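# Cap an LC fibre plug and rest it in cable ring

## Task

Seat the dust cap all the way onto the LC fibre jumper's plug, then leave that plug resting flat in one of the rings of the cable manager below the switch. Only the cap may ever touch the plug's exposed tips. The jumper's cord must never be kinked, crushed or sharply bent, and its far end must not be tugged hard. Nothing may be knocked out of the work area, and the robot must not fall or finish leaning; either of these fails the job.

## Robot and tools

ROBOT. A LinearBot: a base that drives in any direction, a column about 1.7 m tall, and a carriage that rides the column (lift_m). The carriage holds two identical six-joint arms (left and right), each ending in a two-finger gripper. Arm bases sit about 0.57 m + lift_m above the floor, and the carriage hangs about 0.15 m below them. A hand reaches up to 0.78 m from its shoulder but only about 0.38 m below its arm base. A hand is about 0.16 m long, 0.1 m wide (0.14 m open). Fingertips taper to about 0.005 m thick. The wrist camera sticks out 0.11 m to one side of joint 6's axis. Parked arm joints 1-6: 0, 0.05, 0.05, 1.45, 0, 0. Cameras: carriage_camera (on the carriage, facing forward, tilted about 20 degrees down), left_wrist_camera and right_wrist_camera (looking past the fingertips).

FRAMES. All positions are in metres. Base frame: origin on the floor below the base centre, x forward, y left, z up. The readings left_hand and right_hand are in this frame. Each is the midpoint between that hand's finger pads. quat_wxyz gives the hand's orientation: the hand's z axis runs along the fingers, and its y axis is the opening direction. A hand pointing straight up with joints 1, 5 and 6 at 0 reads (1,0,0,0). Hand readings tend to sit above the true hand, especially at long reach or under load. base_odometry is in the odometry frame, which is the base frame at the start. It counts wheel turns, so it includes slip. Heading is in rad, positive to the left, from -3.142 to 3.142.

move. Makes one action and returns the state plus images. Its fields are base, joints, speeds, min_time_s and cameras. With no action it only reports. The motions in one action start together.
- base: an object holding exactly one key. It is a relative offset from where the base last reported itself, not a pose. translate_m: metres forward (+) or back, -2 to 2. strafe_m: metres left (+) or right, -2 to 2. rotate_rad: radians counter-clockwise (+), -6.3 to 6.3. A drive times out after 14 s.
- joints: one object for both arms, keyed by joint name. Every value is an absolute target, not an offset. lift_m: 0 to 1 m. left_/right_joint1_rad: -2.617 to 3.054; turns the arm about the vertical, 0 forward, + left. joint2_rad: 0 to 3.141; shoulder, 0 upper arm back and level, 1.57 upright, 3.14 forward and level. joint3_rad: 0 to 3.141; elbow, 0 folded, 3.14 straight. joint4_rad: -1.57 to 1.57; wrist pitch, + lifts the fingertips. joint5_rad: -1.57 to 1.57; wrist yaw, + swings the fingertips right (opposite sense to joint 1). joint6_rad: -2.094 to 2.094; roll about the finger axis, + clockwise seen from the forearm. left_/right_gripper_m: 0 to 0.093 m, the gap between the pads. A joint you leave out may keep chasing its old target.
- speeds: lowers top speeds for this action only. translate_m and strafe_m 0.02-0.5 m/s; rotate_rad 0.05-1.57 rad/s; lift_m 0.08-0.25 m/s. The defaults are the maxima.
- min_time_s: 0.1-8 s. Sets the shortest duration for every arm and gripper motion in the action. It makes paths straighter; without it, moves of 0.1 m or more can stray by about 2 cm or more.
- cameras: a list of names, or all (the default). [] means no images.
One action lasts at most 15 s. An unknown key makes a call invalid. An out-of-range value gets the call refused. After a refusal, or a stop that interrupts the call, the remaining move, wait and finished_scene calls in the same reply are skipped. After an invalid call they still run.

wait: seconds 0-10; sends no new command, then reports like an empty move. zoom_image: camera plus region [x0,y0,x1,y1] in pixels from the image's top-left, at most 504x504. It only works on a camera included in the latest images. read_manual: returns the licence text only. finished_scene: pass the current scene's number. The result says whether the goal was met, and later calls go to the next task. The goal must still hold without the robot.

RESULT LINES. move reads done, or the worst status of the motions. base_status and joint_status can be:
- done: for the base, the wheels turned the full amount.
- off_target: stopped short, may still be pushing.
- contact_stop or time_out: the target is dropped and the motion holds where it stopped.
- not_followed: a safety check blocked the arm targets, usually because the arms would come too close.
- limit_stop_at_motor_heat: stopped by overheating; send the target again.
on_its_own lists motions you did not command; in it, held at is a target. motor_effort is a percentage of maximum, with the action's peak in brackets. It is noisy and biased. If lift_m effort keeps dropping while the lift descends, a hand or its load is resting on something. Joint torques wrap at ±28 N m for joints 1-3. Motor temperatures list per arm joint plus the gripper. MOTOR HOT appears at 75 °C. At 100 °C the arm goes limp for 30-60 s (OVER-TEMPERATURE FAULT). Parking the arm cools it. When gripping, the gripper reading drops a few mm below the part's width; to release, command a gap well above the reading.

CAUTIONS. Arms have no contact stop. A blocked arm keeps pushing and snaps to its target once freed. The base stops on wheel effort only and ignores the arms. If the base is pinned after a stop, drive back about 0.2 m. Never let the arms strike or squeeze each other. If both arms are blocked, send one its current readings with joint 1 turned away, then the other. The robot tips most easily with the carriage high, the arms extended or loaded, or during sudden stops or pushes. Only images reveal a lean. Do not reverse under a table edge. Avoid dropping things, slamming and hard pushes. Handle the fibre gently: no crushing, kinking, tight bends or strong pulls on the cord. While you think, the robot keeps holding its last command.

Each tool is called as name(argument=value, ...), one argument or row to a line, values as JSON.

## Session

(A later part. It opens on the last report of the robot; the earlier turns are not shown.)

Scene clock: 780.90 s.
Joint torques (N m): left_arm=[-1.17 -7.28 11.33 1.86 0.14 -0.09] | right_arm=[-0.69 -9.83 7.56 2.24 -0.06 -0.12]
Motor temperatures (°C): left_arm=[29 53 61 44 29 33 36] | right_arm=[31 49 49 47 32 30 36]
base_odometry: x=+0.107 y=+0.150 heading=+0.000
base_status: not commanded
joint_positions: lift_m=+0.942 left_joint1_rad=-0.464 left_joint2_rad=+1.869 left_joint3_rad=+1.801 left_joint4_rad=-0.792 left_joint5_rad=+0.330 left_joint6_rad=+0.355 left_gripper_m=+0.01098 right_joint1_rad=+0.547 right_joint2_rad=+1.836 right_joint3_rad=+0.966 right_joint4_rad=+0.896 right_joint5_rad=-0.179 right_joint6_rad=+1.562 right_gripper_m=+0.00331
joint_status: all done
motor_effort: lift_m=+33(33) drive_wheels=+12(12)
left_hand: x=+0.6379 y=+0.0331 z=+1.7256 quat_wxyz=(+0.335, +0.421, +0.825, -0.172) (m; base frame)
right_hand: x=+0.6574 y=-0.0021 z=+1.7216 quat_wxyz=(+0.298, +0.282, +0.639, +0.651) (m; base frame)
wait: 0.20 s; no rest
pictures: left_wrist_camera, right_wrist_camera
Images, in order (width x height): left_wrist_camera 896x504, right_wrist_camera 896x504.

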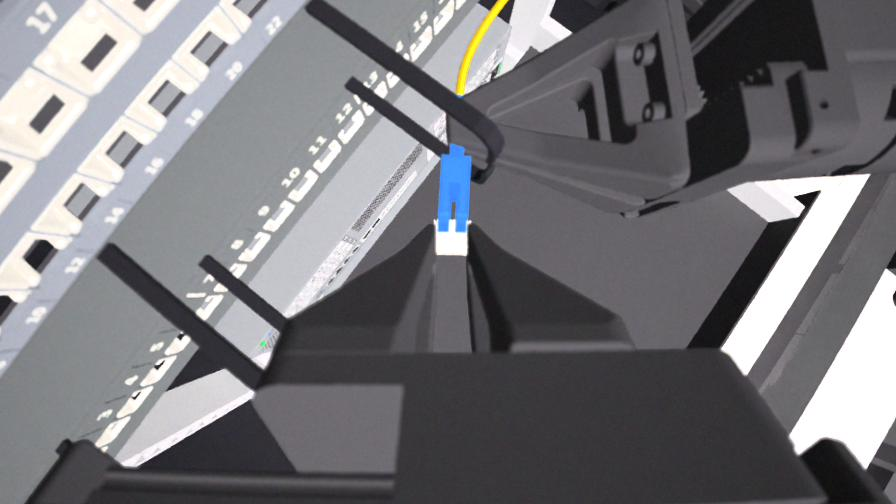

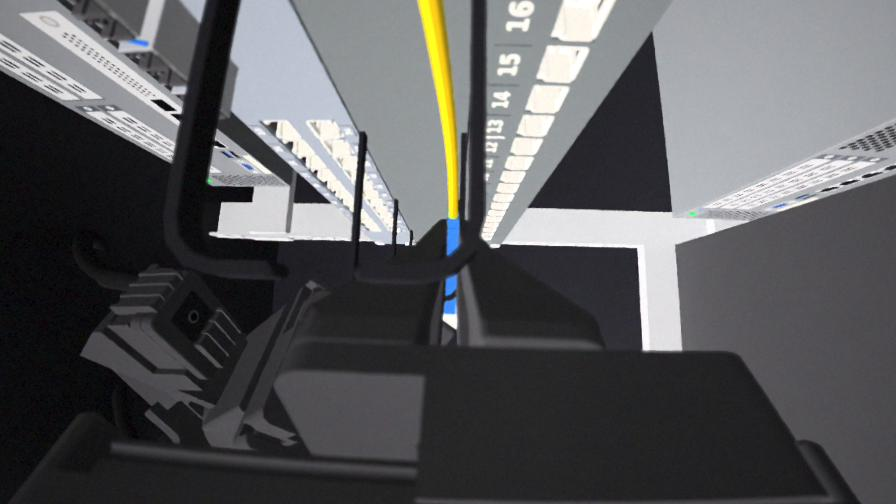

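move(
  joints={"left_joint1_rad":-0.489,"left_joint2_rad":1.915,"left_joint3_rad":1.866,"left_joint4_rad":-0.770,"left_joint5_rad":0.318},
  min_time_s=1.5,
  cameras=[],
)

wait(
  seconds=0.2,
  cameras=["left_wrist_camera","right_wrist_camera"],
)

zoom_image(
  camera="left_wrist_camera",
  region=[425, 180, 480, 245],
)

Scene clock: 788.73 s.
Joint torques (N m): left_arm=[-1.58 -6.75 11.1 2.1 0.19 -0.09] | right_arm=[-0.69 -9.84 7.57 2.24 -0.11 -0.12]
Motor temperatures (°C): left_arm=[29 53 62 44 29 33 36] | right_arm=[31 49 49 47 32 30 36]
move: off_target
base_odometry: x=+0.107 y=+0.150 heading=+0.000
base_status: not commanded
joint_positions: lift_m=+0.942 left_joint1_rad=-0.469 left_joint2_rad=+1.885 left_joint3_rad=+1.829 left_joint4_rad=-0.817 left_joint5_rad=+0.319 left_joint6_rad=+0.355 left_gripper_m=+0.01098 right_joint1_rad=+0.547 right_joint2_rad=+1.836 right_joint3_rad=+0.966 right_joint4_rad=+0.896 right_joint5_rad=-0.175 right_joint6_rad=+1.562 right_gripper_m=+0.00331
joint_status: left_joint1_rad off_target (ended at -0.469, target -0.489); left_joint4_rad off_target (ended at -0.817, target -0.770); the others done
motor_effort: lift_m=+33(33) drive_wheels=+8(12)
left_hand: x=+0.6386 y=+0.0320 z=+1.7250 quat_wxyz=(+0.329, +0.421, +0.828, -0.168) (m; base frame)
right_hand: x=+0.6578 y=-0.0026 z=+1.7216 quat_wxyz=(+0.299, +0.283, +0.638, +0.650) (m; base frame)
pictures: none
No camera images: "cameras" was empty.

Scene clock: 788.93 s.
Joint torques (N m): left_arm=[-1.57 -6.75 11.08 2.1 0.2 -0.09] | right_arm=[-0.68 -9.84 7.56 2.24 -0.11 -0.11]
Motor temperatures (°C): left_arm=[29 53 62 44 29 33 36] | right_arm=[31 49 49 47 32 30 36]
base_odometry: x=+0.107 y=+0.150 heading=+0.000
base_status: not commanded
joint_positions: lift_m=+0.942 left_joint1_rad=-0.469 left_joint2_rad=+1.885 left_joint3_rad=+1.830 left_joint4_rad=-0.818 left_joint5_rad=+0.319 left_joint6_rad=+0.355 left_gripper_m=+0.01098 right_joint1_rad=+0.547 right_joint2_rad=+1.836 right_joint3_rad=+0.966 right_joint4_rad=+0.896 right_joint5_rad=-0.175 right_joint6_rad=+1.562 right_gripper_m=+0.00331
joint_status: left_joint1_rad off_target (ended at -0.469, target -0.489); left_joint4_rad off_target (ended at -0.817, target -0.770); the others done
motor_effort: lift_m=+33(33) drive_wheels=+8(12)
left_hand: x=+0.6386 y=+0.0320 z=+1.7251 quat_wxyz=(+0.329, +0.421, +0.828, -0.168) (m; base frame)
right_hand: x=+0.6578 y=-0.0026 z=+1.7216 quat_wxyz=(+0.299, +0.283, +0.638, +0.650) (m; base frame)
wait: 0.20 s; no rest
pictures: left_wrist_camera, right_wrist_camera
Images, in order (width x height): left_wrist_camera 896x504, right_wrist_camera 896x504.

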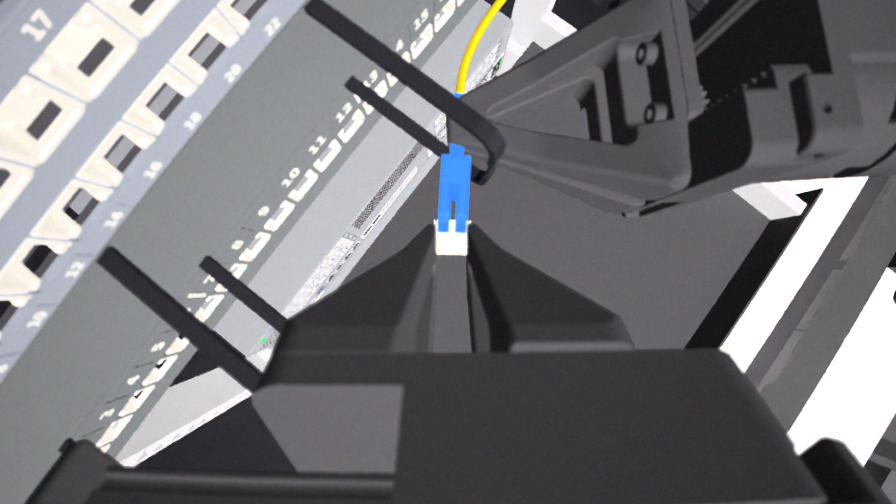

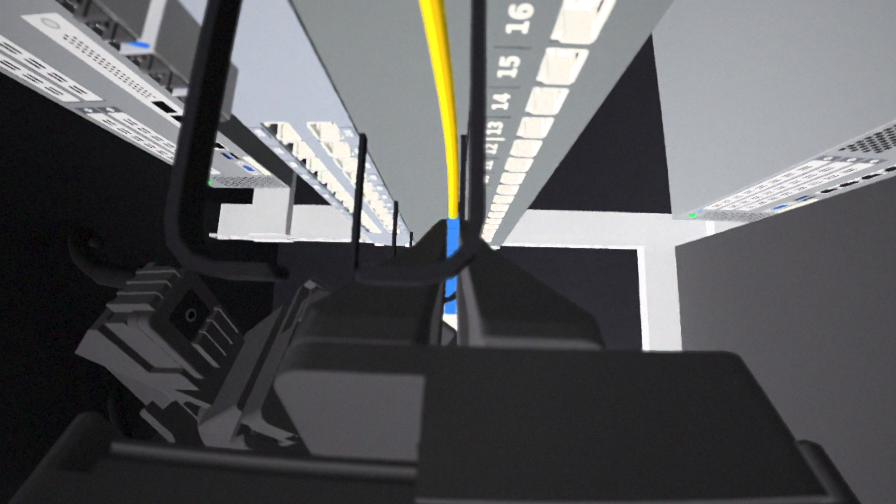

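Scaled by 7.754 from the camera's 896x504 image, which has a finer 1280x720 frame.

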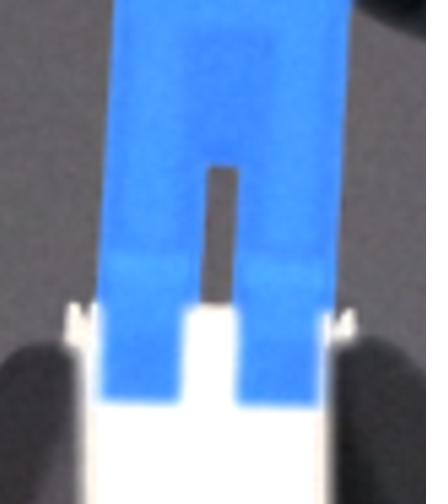

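move(
  joints={"left_joint1_rad":-0.515,"left_joint2_rad":1.945,"left_joint3_rad":1.880,"left_joint4_rad":-0.70,"left_joint5_rad":0.318,"right_joint1_rad":0.56,"right_joint5_rad":-0.195},
  min_time_s=2,
  cameras=[],
)

wait(
  seconds=0.2,
)

zoom_image(
  camera="left_wrist_camera",
  region=[425, 180, 480, 245],
)

Scene clock: 797.43 s.
Joint torques (N m): left_arm=[-2.82 -5.56 10.92 2.87 0.39 -0.09] | right_arm=[0.5 -9.87 7.58 2.24 -0.5 -0.12]
Motor temperatures (°C): left_arm=[29 52 63 45 29 33 36] | right_arm=[31 49 49 47 32 30 36]
move: off_target
base_odometry: x=+0.107 y=+0.150 heading=+0.000
base_status: not commanded
joint_positions: lift_m=+0.942 left_joint1_rad=-0.480 left_joint2_rad=+1.898 left_joint3_rad=+1.846 left_joint4_rad=-0.817 left_joint5_rad=+0.297 left_joint6_rad=+0.355 left_gripper_m=+0.01098 right_joint1_rad=+0.555 right_joint2_rad=+1.836 right_joint3_rad=+0.966 right_joint4_rad=+0.895 right_joint5_rad=-0.148 right_joint6_rad=+1.562 right_gripper_m=+0.00331
joint_status: left_joint1_rad off_target (ended at -0.480, target -0.515); left_joint4_rad off_target (ended at -0.817, target -0.700); right_joint5_rad off_target (ended at -0.148, target -0.195); the others done
motor_effort: lift_m=+33(33) drive_wheels=+9(13)
left_hand: x=+0.6415 y=+0.0285 z=+1.7244 quat_wxyz=(+0.331, +0.423, +0.828, -0.160) (m; base frame)
right_hand: x=+0.6584 y=-0.0025 z=+1.7215 quat_wxyz=(+0.305, +0.290, +0.635, +0.648) (m; base frame)
pictures: none
No camera images: "cameras" was empty.

Scene clock: 797.63 s.
Joint torques (N m): left_arm=[-2.78 -5.55 10.93 2.88 0.39 -0.09] | right_arm=[0.5 -9.84 7.56 2.24 -0.5 -0.12]
Motor temperatures (°C): left_arm=[29 52 63 45 29 33 36] | right_arm=[31 49 49 47 32 30 36]
base_odometry: x=+0.107 y=+0.150 heading=+0.000
base_status: not commanded
joint_positions: lift_m=+0.942 left_joint1_rad=-0.480 left_joint2_rad=+1.898 left_joint3_rad=+1.846 left_joint4_rad=-0.817 left_joint5_rad=+0.297 left_joint6_rad=+0.355 left_gripper_m=+0.01098 right_joint1_rad=+0.555 right_joint2_rad=+1.836 right_joint3_rad=+0.966 right_joint4_rad=+0.895 right_joint5_rad=-0.148 right_joint6_rad=+1.562 right_gripper_m=+0.00331
joint_status: left_joint1_rad off_target (ended at -0.480, target -0.515); left_joint4_rad off_target (ended at -0.817, target -0.700); right_joint5_rad off_target (ended at -0.148, target -0.195); the others done
motor_effort: lift_m=+33(33) drive_wheels=+6(13)
left_hand: x=+0.6415 y=+0.0285 z=+1.7244 quat_wxyz=(+0.331, +0.423, +0.828, -0.160) (m; base frame)
right_hand: x=+0.6584 y=-0.0025 z=+1.7215 quat_wxyz=(+0.305, +0.290, +0.635, +0.648) (m; base frame)
wait: 0.20 s; no rest
pictures: carriage_camera, left_wrist_camera, right_wrist_camera
Images, in order (width x height): carriage_camera 896x504, left_wrist_camera 896x504, right_wrist_camera 896x504.

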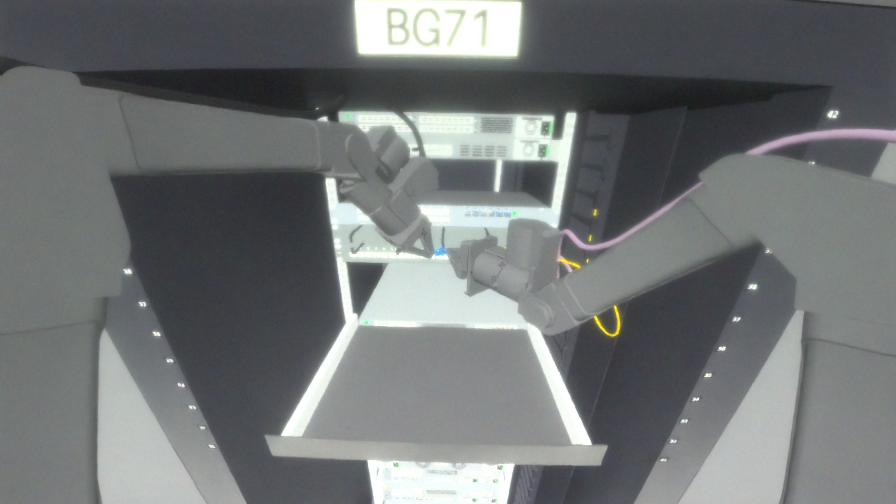

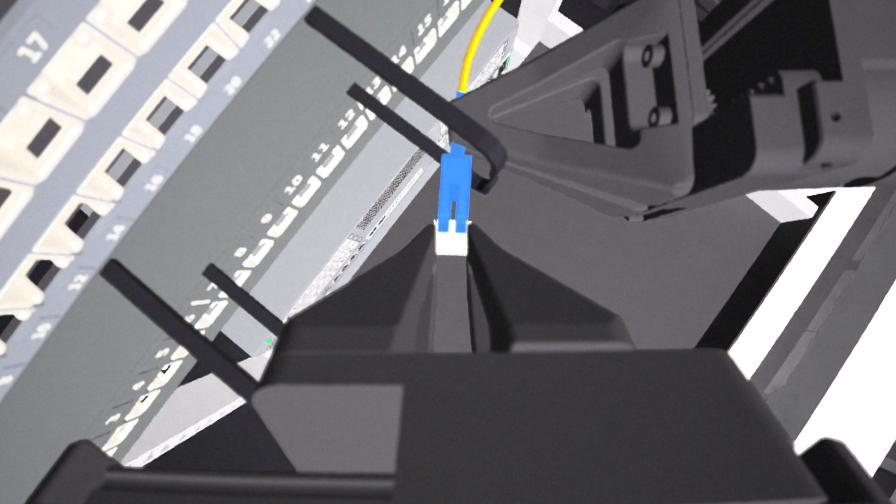

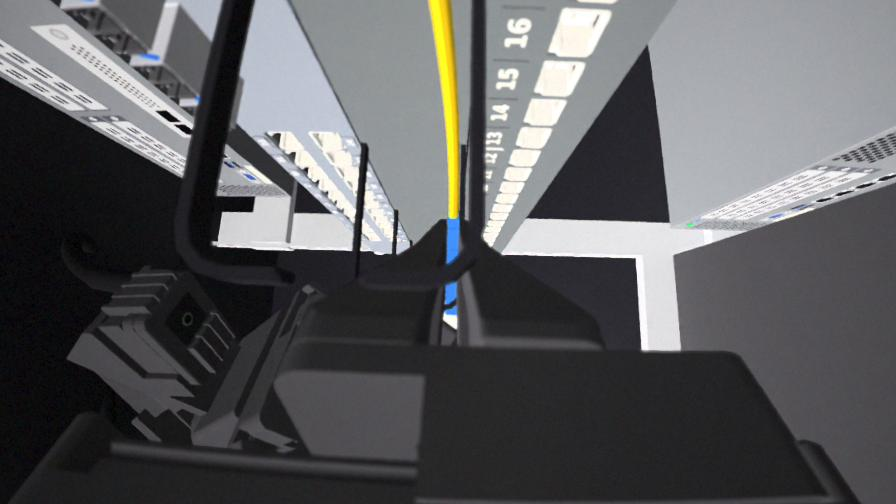

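Scaled by 7.754 from the camera's 896x504 image, which has a finer 1280x720 frame.

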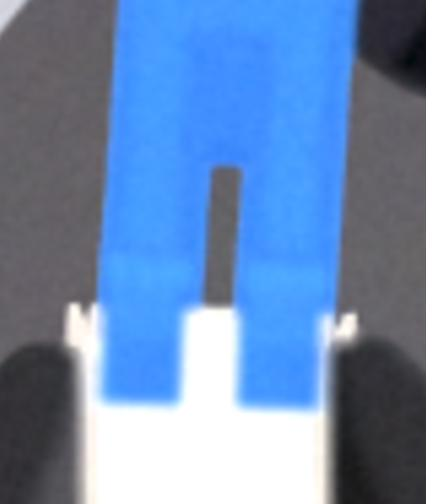

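move(
  joints={"left_joint1_rad":-0.472,"left_joint2_rad":1.90,"left_joint3_rad":1.846,"left_joint4_rad":-0.80,"left_joint5_rad":0.31,"right_joint1_rad":0.545,"right_joint5_rad":-0.17},
  min_time_s=1,
  cameras=[],
)

move(
  joints={"left_gripper_m":0.026},
  min_time_s=1,
  cameras=["left_wrist_camera"],
)

move(
  joints={"left_joint1_rad":-0.42,"left_joint2_rad":1.78,"left_joint3_rad":1.72,"left_joint4_rad":-0.78,"left_joint5_rad":0.36},
  min_time_s=2,
)

zoom_image(
  camera="left_wrist_camera",
  region=[390, 100, 550, 260],
)

Scene clock: 811.57 s.
Joint torques (N m): left_arm=[0.28 -9.2 7.9 1.82 0.27 -0.09] | right_arm=[-0.69 -9.84 7.57 2.24 -0.29 -0.12]
Motor temperatures (°C): left_arm=[30 51 63 49 29 33 36] | right_arm=[31 49 49 47 32 30 36]
move: off_target
base_odometry: x=+0.107 y=+0.150 heading=+0.000
base_status: not commanded
joint_positions: lift_m=+0.942 left_joint1_rad=-0.475 left_joint2_rad=+1.898 left_joint3_rad=+1.846 left_joint4_rad=-0.821 left_joint5_rad=+0.303 left_joint6_rad=+0.355 left_gripper_m=+0.01098 right_joint1_rad=+0.551 right_joint2_rad=+1.836 right_joint3_rad=+0.966 right_joint4_rad=+0.895 right_joint5_rad=-0.144 right_joint6_rad=+1.562 right_gripper_m=+0.00331
joint_status: right_joint5_rad off_target (ended at -0.144, target -0.170); the others done
motor_effort: lift_m=+33(33) drive_wheels=+7(10)
left_hand: x=+0.6414 y=+0.0301 z=+1.7239 quat_wxyz=(+0.329, +0.422, +0.829, -0.162) (m; base frame)
right_hand: x=+0.6599 y=-0.0047 z=+1.7215 quat_wxyz=(+0.308, +0.292, +0.634, +0.646) (m; base frame)
pictures: none
No camera images: "cameras" was empty.

Scene clock: 812.83 s.
Joint torques (N m): left_arm=[0.27 -9.24 7.92 1.76 0.26 -0.09] | right_arm=[-0.66 -9.84 7.57 2.25 -0.14 -0.12]
Motor temperatures (°C): left_arm=[30 51 63 48 29 33 36] | right_arm=[31 49 49 47 32 30 36]
move: done
base_odometry: x=+0.107 y=+0.150 heading=+0.000
base_status: not commanded
joint_positions: lift_m=+0.942 left_joint1_rad=-0.475 left_joint2_rad=+1.898 left_joint3_rad=+1.846 left_joint4_rad=-0.814 left_joint5_rad=+0.303 left_joint6_rad=+0.355 left_gripper_m=+0.02589 right_joint1_rad=+0.551 right_joint2_rad=+1.836 right_joint3_rad=+0.966 right_joint4_rad=+0.895 right_joint5_rad=-0.157 right_joint6_rad=+1.562 right_gripper_m=+0.00331
joint_status: all done
motor_effort: lift_m=+33(33) drive_wheels=+5(9)
left_hand: x=+0.6425 y=+0.0295 z=+1.7249 quat_wxyz=(+0.332, +0.422, +0.828, -0.162) (m; base frame)
right_hand: x=+0.6584 y=-0.0029 z=+1.7214 quat_wxyz=(+0.303, +0.288, +0.636, +0.648) (m; base frame)
pictures: left_wrist_camera
Images, in order (width x height): left_wrist_camera 896x504.

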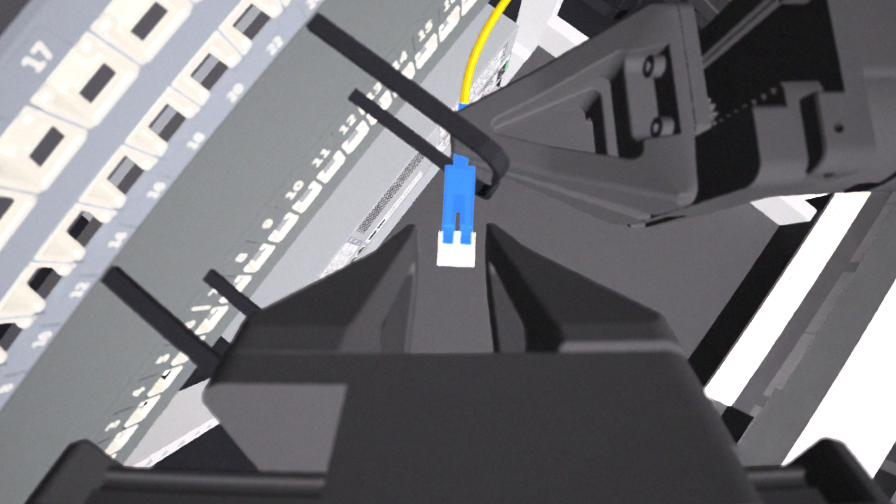

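Scene clock: 815.13 s.
Joint torques (N m): left_arm=[0.7 -12.01 6.49 1.74 0.34 -0.09] | right_arm=[-0.68 -9.85 7.56 2.25 -0.13 -0.12]
Motor temperatures (°C): left_arm=[30 52 62 48 29 33 36] | right_arm=[31 49 49 47 32 30 36]
move: done
base_odometry: x=+0.107 y=+0.150 heading=+0.000
base_status: not commanded
joint_positions: lift_m=+0.942 left_joint1_rad=-0.428 left_joint2_rad=+1.820 left_joint3_rad=+1.737 left_joint4_rad=-0.795 left_joint5_rad=+0.346 left_joint6_rad=+0.355 left_gripper_m=+0.02589 right_joint1_rad=+0.551 right_joint2_rad=+1.836 right_joint3_rad=+0.966 right_joint4_rad=+0.895 right_joint5_rad=-0.158 right_joint6_rad=+1.562 right_gripper_m=+0.00331
joint_status: all done
motor_effort: lift_m=+33(33) drive_wheels=+6(11)
left_hand: x=+0.6321 y=+0.0527 z=+1.7230 quat_wxyz=(+0.328, +0.408, +0.834, -0.174) (m; base frame)
right_hand: x=+0.6584 y=-0.0028 z=+1.7214 quat_wxyz=(+0.303, +0.288, +0.636, +0.648) (m; base frame)
pictures: carriage_camera, left_wrist_camera, right_wrist_camera
Images, in order (width x height): carriage_camera 896x504, left_wrist_camera 896x504, right_wrist_camera 896x504.

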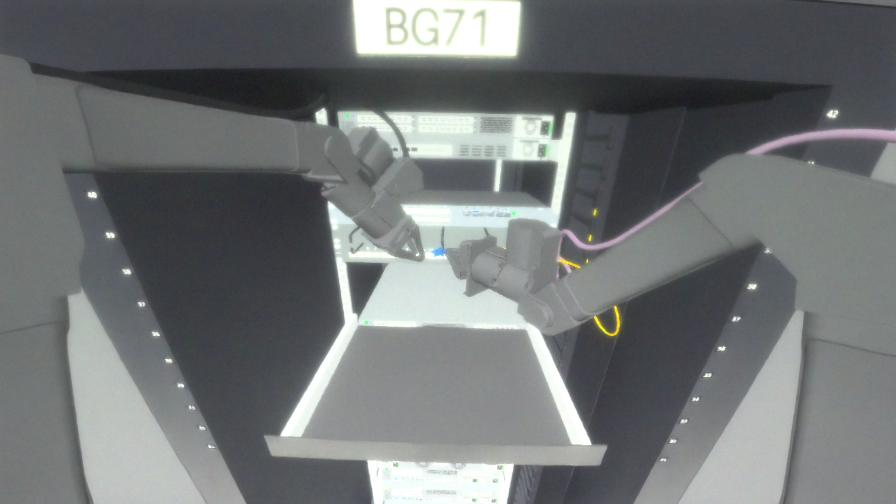

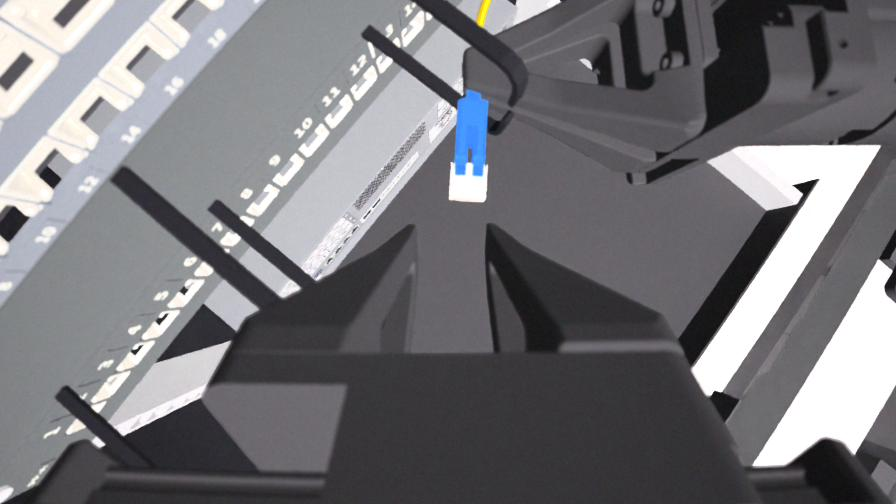

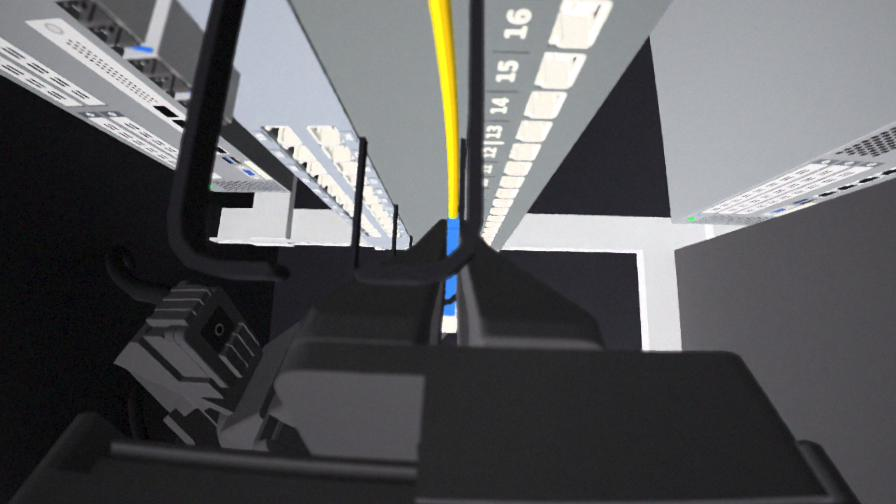

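Scaled by 3.150 from the camera's 896x504 image, which has a finer 1280x720 frame.

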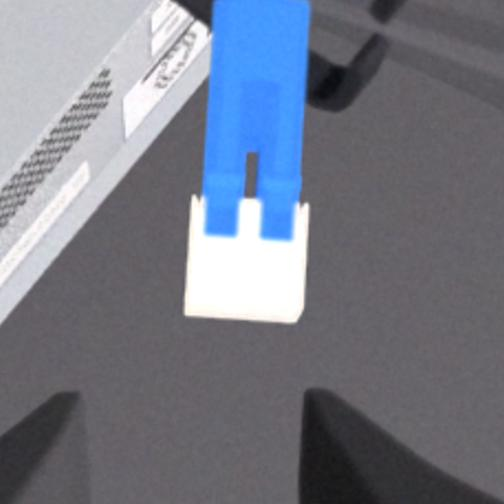

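move(
  joints={"left_joint1_rad":-0.22,"left_joint2_rad":1.75,"left_joint3_rad":1.70,"left_joint4_rad":-0.9,"left_joint5_rad":0.5,"left_joint6_rad":0.6},
  min_time_s=2,
  cameras=[],
)

move(
  joints={"right_joint1_rad":0.6496,"right_joint2_rad":1.8166,"right_joint3_rad":0.9476,"right_joint4_rad":0.868,"right_joint5_rad":0.1856},
  min_time_s=2,
  cameras=[],
)

move(
  joints={"right_joint1_rad":0.844,"right_joint2_rad":1.9316,"right_joint3_rad":1.107,"right_joint4_rad":0.826,"right_joint5_rad":0.844},
  min_time_s=3,
)

zoom_image(
  camera="carriage_camera",
  region=[390, 220, 490, 280],
)

zoom_image(
  camera="left_wrist_camera",
  region=[400, 0, 600, 140],
)

Scene clock: 834.63 s.
Joint torques (N m): left_arm=[0.59 -10.95 6.15 1.32 0.34 0.13] | right_arm=[-0.68 -9.84 7.56 2.24 -0.09 -0.12]
Motor temperatures (°C): left_arm=[30 58 59 46 29 33 35] | right_arm=[31 49 49 47 32 30 36]
move: done
base_odometry: x=+0.107 y=+0.150 heading=+0.000
base_status: not commanded
joint_positions: lift_m=+0.942 left_joint1_rad=-0.227 left_joint2_rad=+1.782 left_joint3_rad=+1.718 left_joint4_rad=-0.891 left_joint5_rad=+0.494 left_joint6_rad=+0.588 left_gripper_m=+0.02589 right_joint1_rad=+0.551 right_joint2_rad=+1.836 right_joint3_rad=+0.966 right_joint4_rad=+0.895 right_joint5_rad=-0.161 right_joint6_rad=+1.562 right_gripper_m=+0.00331
joint_status: all done
motor_effort: lift_m=+33(33) drive_wheels=+5(11)
left_hand: x=+0.6392 y=+0.1255 z=+1.7276 quat_wxyz=(+0.331, +0.434, +0.819, -0.176) (m; base frame)
right_hand: x=+0.6580 y=-0.0023 z=+1.7214 quat_wxyz=(+0.302, +0.286, +0.637, +0.649) (m; base frame)
pictures: none
No camera images: "cameras" was empty.

Scene clock: 836.93 s.
Joint torques (N m): left_arm=[0.62 -10.89 6.16 1.33 0.35 0.12] | right_arm=[0.44 -11.7 5.27 2.28 0.15 -0.12]
Motor temperatures (°C): left_arm=[30 58 59 45 29 33 35] | right_arm=[31 49 49 47 32 30 36]
move: done
base_odometry: x=+0.107 y=+0.150 heading=+0.000
base_status: not commanded
joint_positions: lift_m=+0.942 left_joint1_rad=-0.227 left_joint2_rad=+1.782 left_joint3_rad=+1.718 left_joint4_rad=-0.893 left_joint5_rad=+0.494 left_joint6_rad=+0.589 left_gripper_m=+0.02589 right_joint1_rad=+0.645 right_joint2_rad=+1.836 right_joint3_rad=+0.966 right_joint4_rad=+0.895 right_joint5_rad=+0.172 right_joint6_rad=+1.562 right_gripper_m=+0.00331
joint_status: all done
motor_effort: lift_m=+33(33) drive_wheels=+5(11)
left_hand: x=+0.6389 y=+0.1255 z=+1.7274 quat_wxyz=(+0.330, +0.435, +0.819, -0.176) (m; base frame)
right_hand: x=+0.6616 y=-0.0081 z=+1.7214 quat_wxyz=(+0.375, +0.363, +0.597, +0.610) (m; base frame)
pictures: none
No camera images: "cameras" was empty.

Scene clock: 840.23 s.
Joint torques (N m): left_arm=[0.59 -10.92 6.15 1.35 0.34 0.12] | right_arm=[0.57 -8.72 8.88 2.06 0.16 -0.12]
Motor temperatures (°C): left_arm=[29 58 59 45 29 33 35] | right_arm=[31 49 49 47 32 30 36]
move: done
base_odometry: x=+0.107 y=+0.150 heading=+0.000
base_status: not commanded
joint_positions: lift_m=+0.942 left_joint1_rad=-0.227 left_joint2_rad=+1.782 left_joint3_rad=+1.718 left_joint4_rad=-0.894 left_joint5_rad=+0.494 left_joint6_rad=+0.589 left_gripper_m=+0.02589 right_joint1_rad=+0.838 right_joint2_rad=+1.913 right_joint3_rad=+1.083 right_joint4_rad=+0.842 right_joint5_rad=+0.833 right_joint6_rad=+1.562 right_gripper_m=+0.00331
joint_status: all done
motor_effort: lift_m=+33(33) drive_wheels=+7(10)
left_hand: x=+0.6388 y=+0.1255 z=+1.7273 quat_wxyz=(+0.330, +0.435, +0.819, -0.177) (m; base frame)
right_hand: x=+0.6495 y=-0.0148 z=+1.7201 quat_wxyz=(+0.501, +0.497, +0.499, +0.503) (m; base frame)
pictures: carriage_camera, left_wrist_camera, right_wrist_camera
Images, in order (width x height): carriage_camera 896x504, left_wrist_camera 896x504, right_wrist_camera 896x504.

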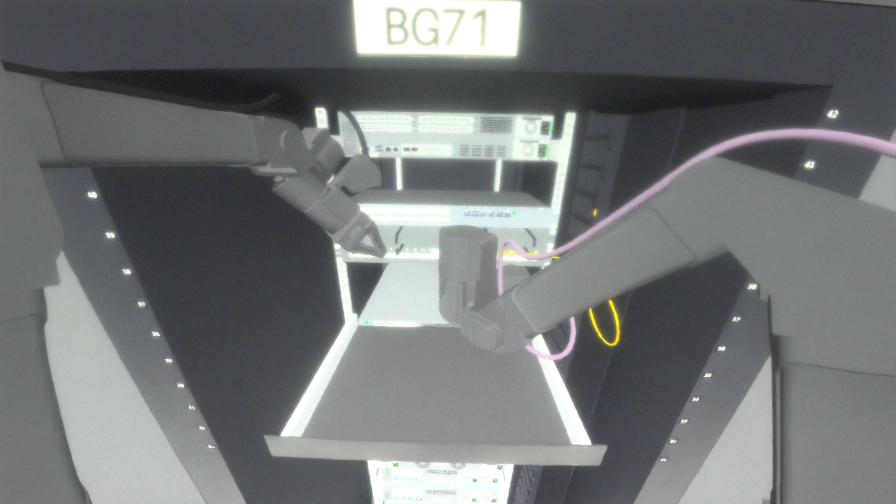

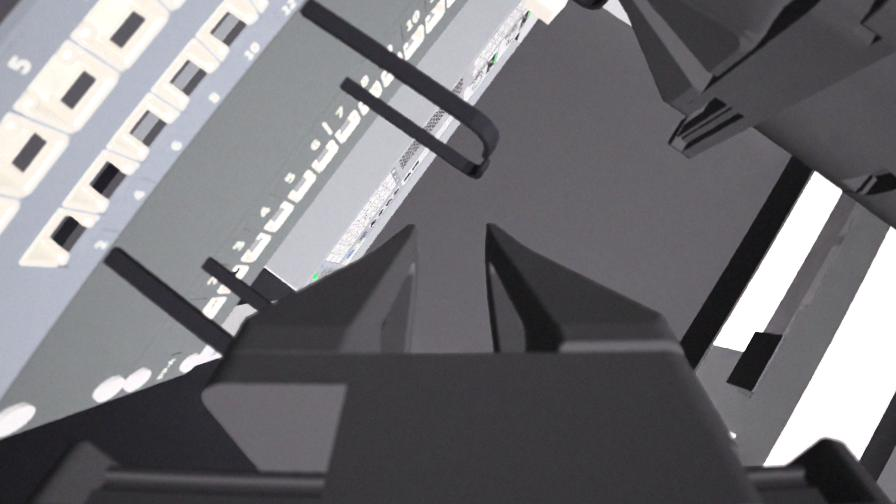

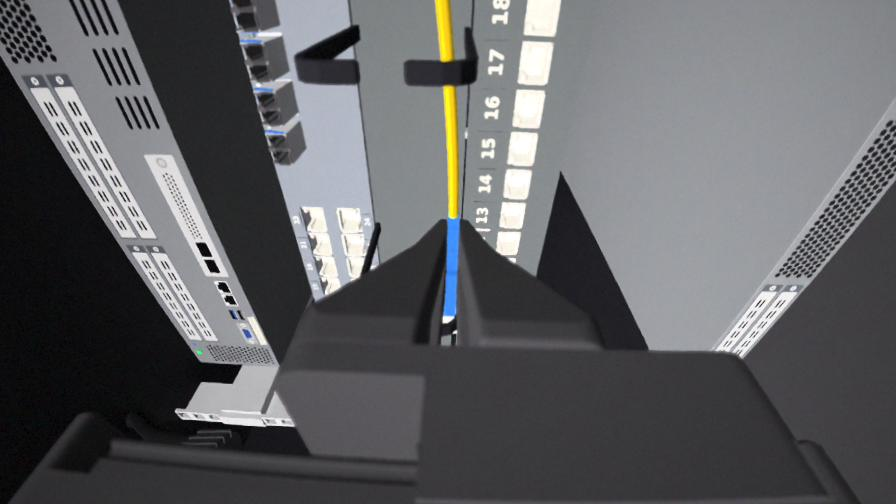

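Scaled by 5.040 from the camera's 896x504 image, which has a finer 1280x720 frame.

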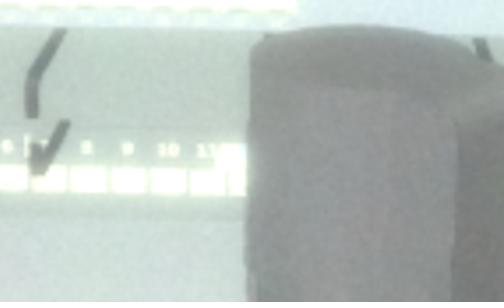

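Scaled by 2.520 from the camera's 896x504 image, which has a finer 1280x720 frame.

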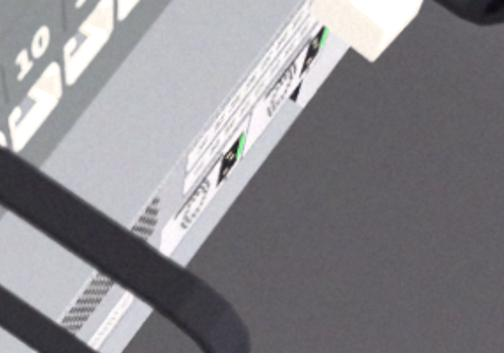

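move(
  joints={"right_gripper_m":0.02},
  min_time_s=1.2,
  cameras=[],
)

move(
  joints={"right_joint1_rad":0.874,"right_joint2_rad":1.8885,"right_joint3_rad":1.0435,"right_joint4_rad":0.845,"right_joint5_rad":0.874},
  min_time_s=1.5,
  cameras=[],
)

move(
  joints={"right_joint1_rad":0.926,"right_joint2_rad":1.6775,"right_joint3_rad":0.775,"right_joint4_rad":0.902,"right_joint5_rad":0.926},
  min_time_s=2,
)

zoom_image(
  camera="right_wrist_camera",
  region=[380, 180, 540, 320],
)

zoom_image(
  camera="carriage_camera",
  region=[390, 220, 490, 280],
)

Scene clock: 849.83 s.
Joint torques (N m): left_arm=[0.65 -10.92 6.16 1.35 0.34 0.11] | right_arm=[0.57 -8.69 8.85 2.07 0.11 -0.12]
Motor temperatures (°C): left_arm=[29 59 58 43 29 33 35] | right_arm=[31 48 50 47 32 30 36]
move: done
base_odometry: x=+0.107 y=+0.150 heading=+0.000
base_status: not commanded
joint_positions: lift_m=+0.942 left_joint1_rad=-0.227 left_joint2_rad=+1.782 left_joint3_rad=+1.718 left_joint4_rad=-0.894 left_joint5_rad=+0.494 left_joint6_rad=+0.589 left_gripper_m=+0.02589 right_joint1_rad=+0.838 right_joint2_rad=+1.913 right_joint3_rad=+1.084 right_joint4_rad=+0.841 right_joint5_rad=+0.835 right_joint6_rad=+1.562 right_gripper_m=+0.01988
joint_status: all done
motor_effort: lift_m=+33(33) drive_wheels=+8(10)
left_hand: x=+0.6387 y=+0.1256 z=+1.7272 quat_wxyz=(+0.330, +0.435, +0.819, -0.177) (m; base frame)
right_hand: x=+0.6496 y=-0.0150 z=+1.7202 quat_wxyz=(+0.501, +0.497, +0.498, +0.503) (m; base frame)
pictures: none
No camera images: "cameras" was empty.

Scene clock: 851.63 s.
Joint torques (N m): left_arm=[0.61 -10.91 6.15 1.35 0.34 0.11] | right_arm=[0.57 -12.64 5.44 2.24 0.12 -0.12]
Motor temperatures (°C): left_arm=[29 59 58 43 29 33 35] | right_arm=[31 48 50 47 32 30 36]
move: done
base_odometry: x=+0.107 y=+0.150 heading=+0.000
base_status: not commanded
joint_positions: lift_m=+0.942 left_joint1_rad=-0.227 left_joint2_rad=+1.782 left_joint3_rad=+1.718 left_joint4_rad=-0.894 left_joint5_rad=+0.494 left_joint6_rad=+0.589 left_gripper_m=+0.02589 right_joint1_rad=+0.868 right_joint2_rad=+1.913 right_joint3_rad=+1.058 right_joint4_rad=+0.843 right_joint5_rad=+0.864 right_joint6_rad=+1.562 right_gripper_m=+0.01988
joint_status: all done
motor_effort: lift_m=+33(33) drive_wheels=+8(10)
left_hand: x=+0.6387 y=+0.1256 z=+1.7272 quat_wxyz=(+0.330, +0.435, +0.819, -0.177) (m; base frame)
right_hand: x=+0.6383 y=-0.0099 z=+1.7103 quat_wxyz=(+0.502, +0.497, +0.507, +0.495) (m; base frame)
pictures: none
No camera images: "cameras" was empty.

Scene clock: 853.93 s.
Joint torques (N m): left_arm=[0.59 -10.91 6.13 1.35 0.34 0.12] | right_arm=[0.59 -10.18 5.23 2.21 0.12 -0.12]
Motor temperatures (°C): left_arm=[29 60 58 43 29 33 35] | right_arm=[31 48 50 47 32 30 36]
move: done
base_odometry: x=+0.107 y=+0.150 heading=+0.000
base_status: not commanded
joint_positions: lift_m=+0.942 left_joint1_rad=-0.227 left_joint2_rad=+1.782 left_joint3_rad=+1.718 left_joint4_rad=-0.894 left_joint5_rad=+0.494 left_joint6_rad=+0.589 left_gripper_m=+0.02589 right_joint1_rad=+0.920 right_joint2_rad=+1.700 right_joint3_rad=+0.789 right_joint4_rad=+0.900 right_joint5_rad=+0.916 right_joint6_rad=+1.562 right_gripper_m=+0.01989
joint_status: all done
motor_effort: lift_m=+33(33) drive_wheels=+8(12)
left_hand: x=+0.6387 y=+0.1256 z=+1.7272 quat_wxyz=(+0.330, +0.435, +0.819, -0.177) (m; base frame)
right_hand: x=+0.5844 y=-0.0472 z=+1.7123 quat_wxyz=(+0.502, +0.496, +0.507, +0.495) (m; base frame)
pictures: carriage_camera, left_wrist_camera, right_wrist_camera
Images, in order (width x height): carriage_camera 896x504, left_wrist_camera 896x504, right_wrist_camera 896x504.

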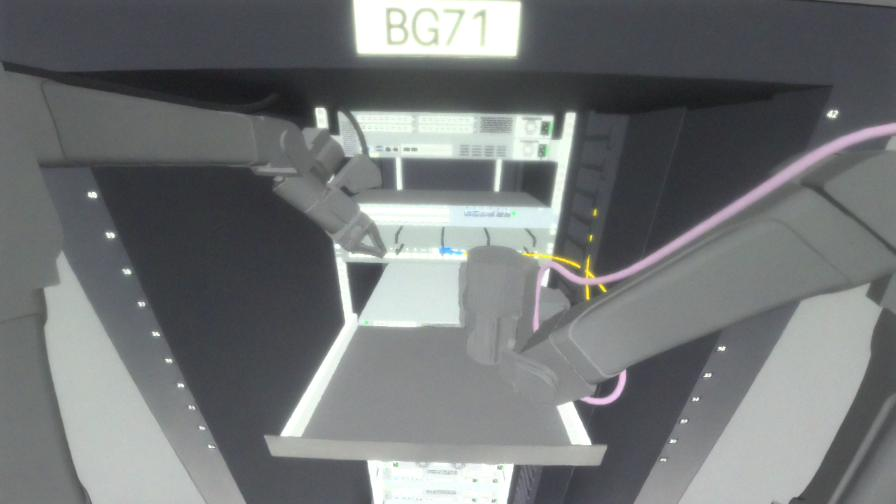

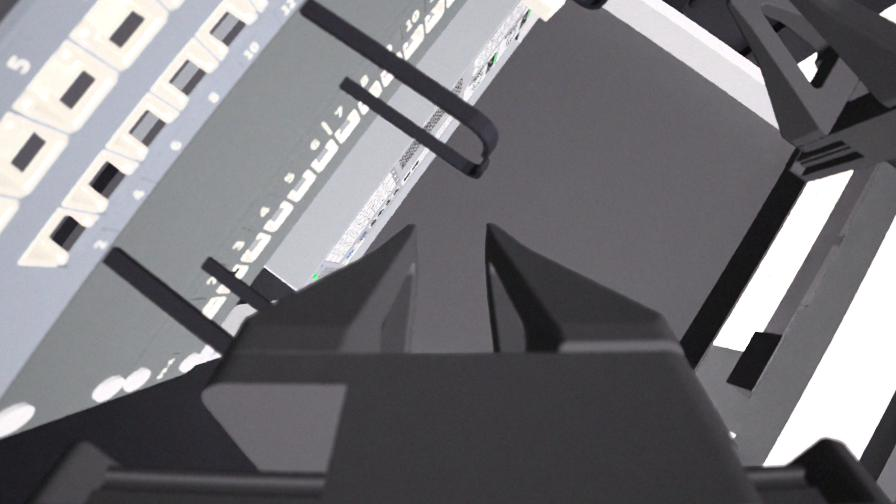

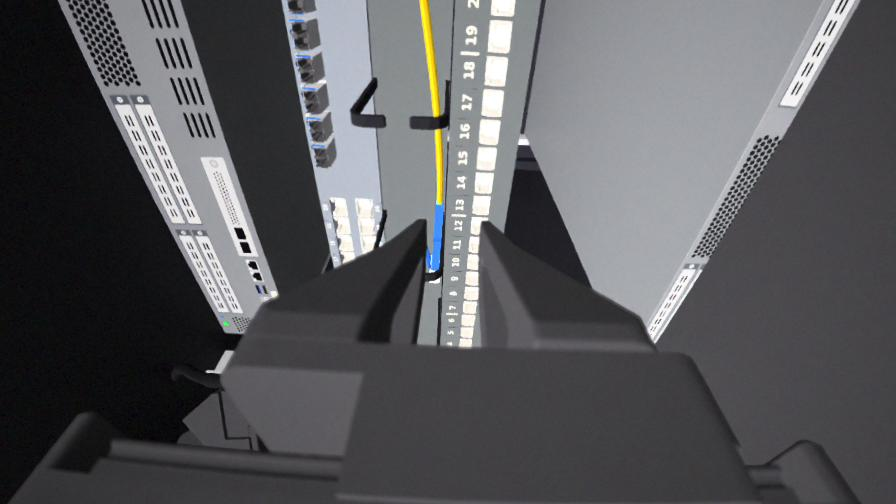

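Scaled by 3.150 from the camera's 896x504 image, which has a finer 1280x720 frame.

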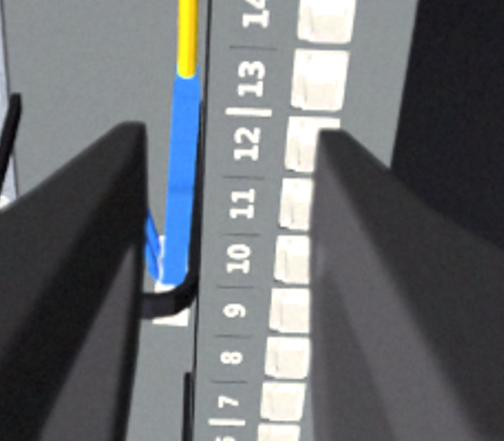

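Scaled by 5.040 from the camera's 896x504 image, which has a finer 1280x720 frame.

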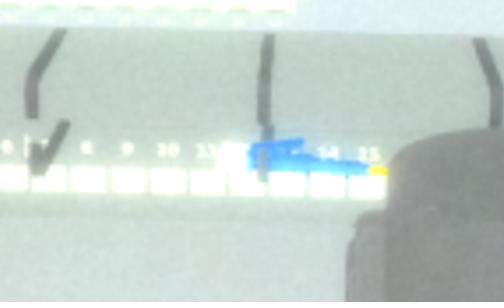

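finished_scene(
  scene=1,
)

The scene is finished: the task was done.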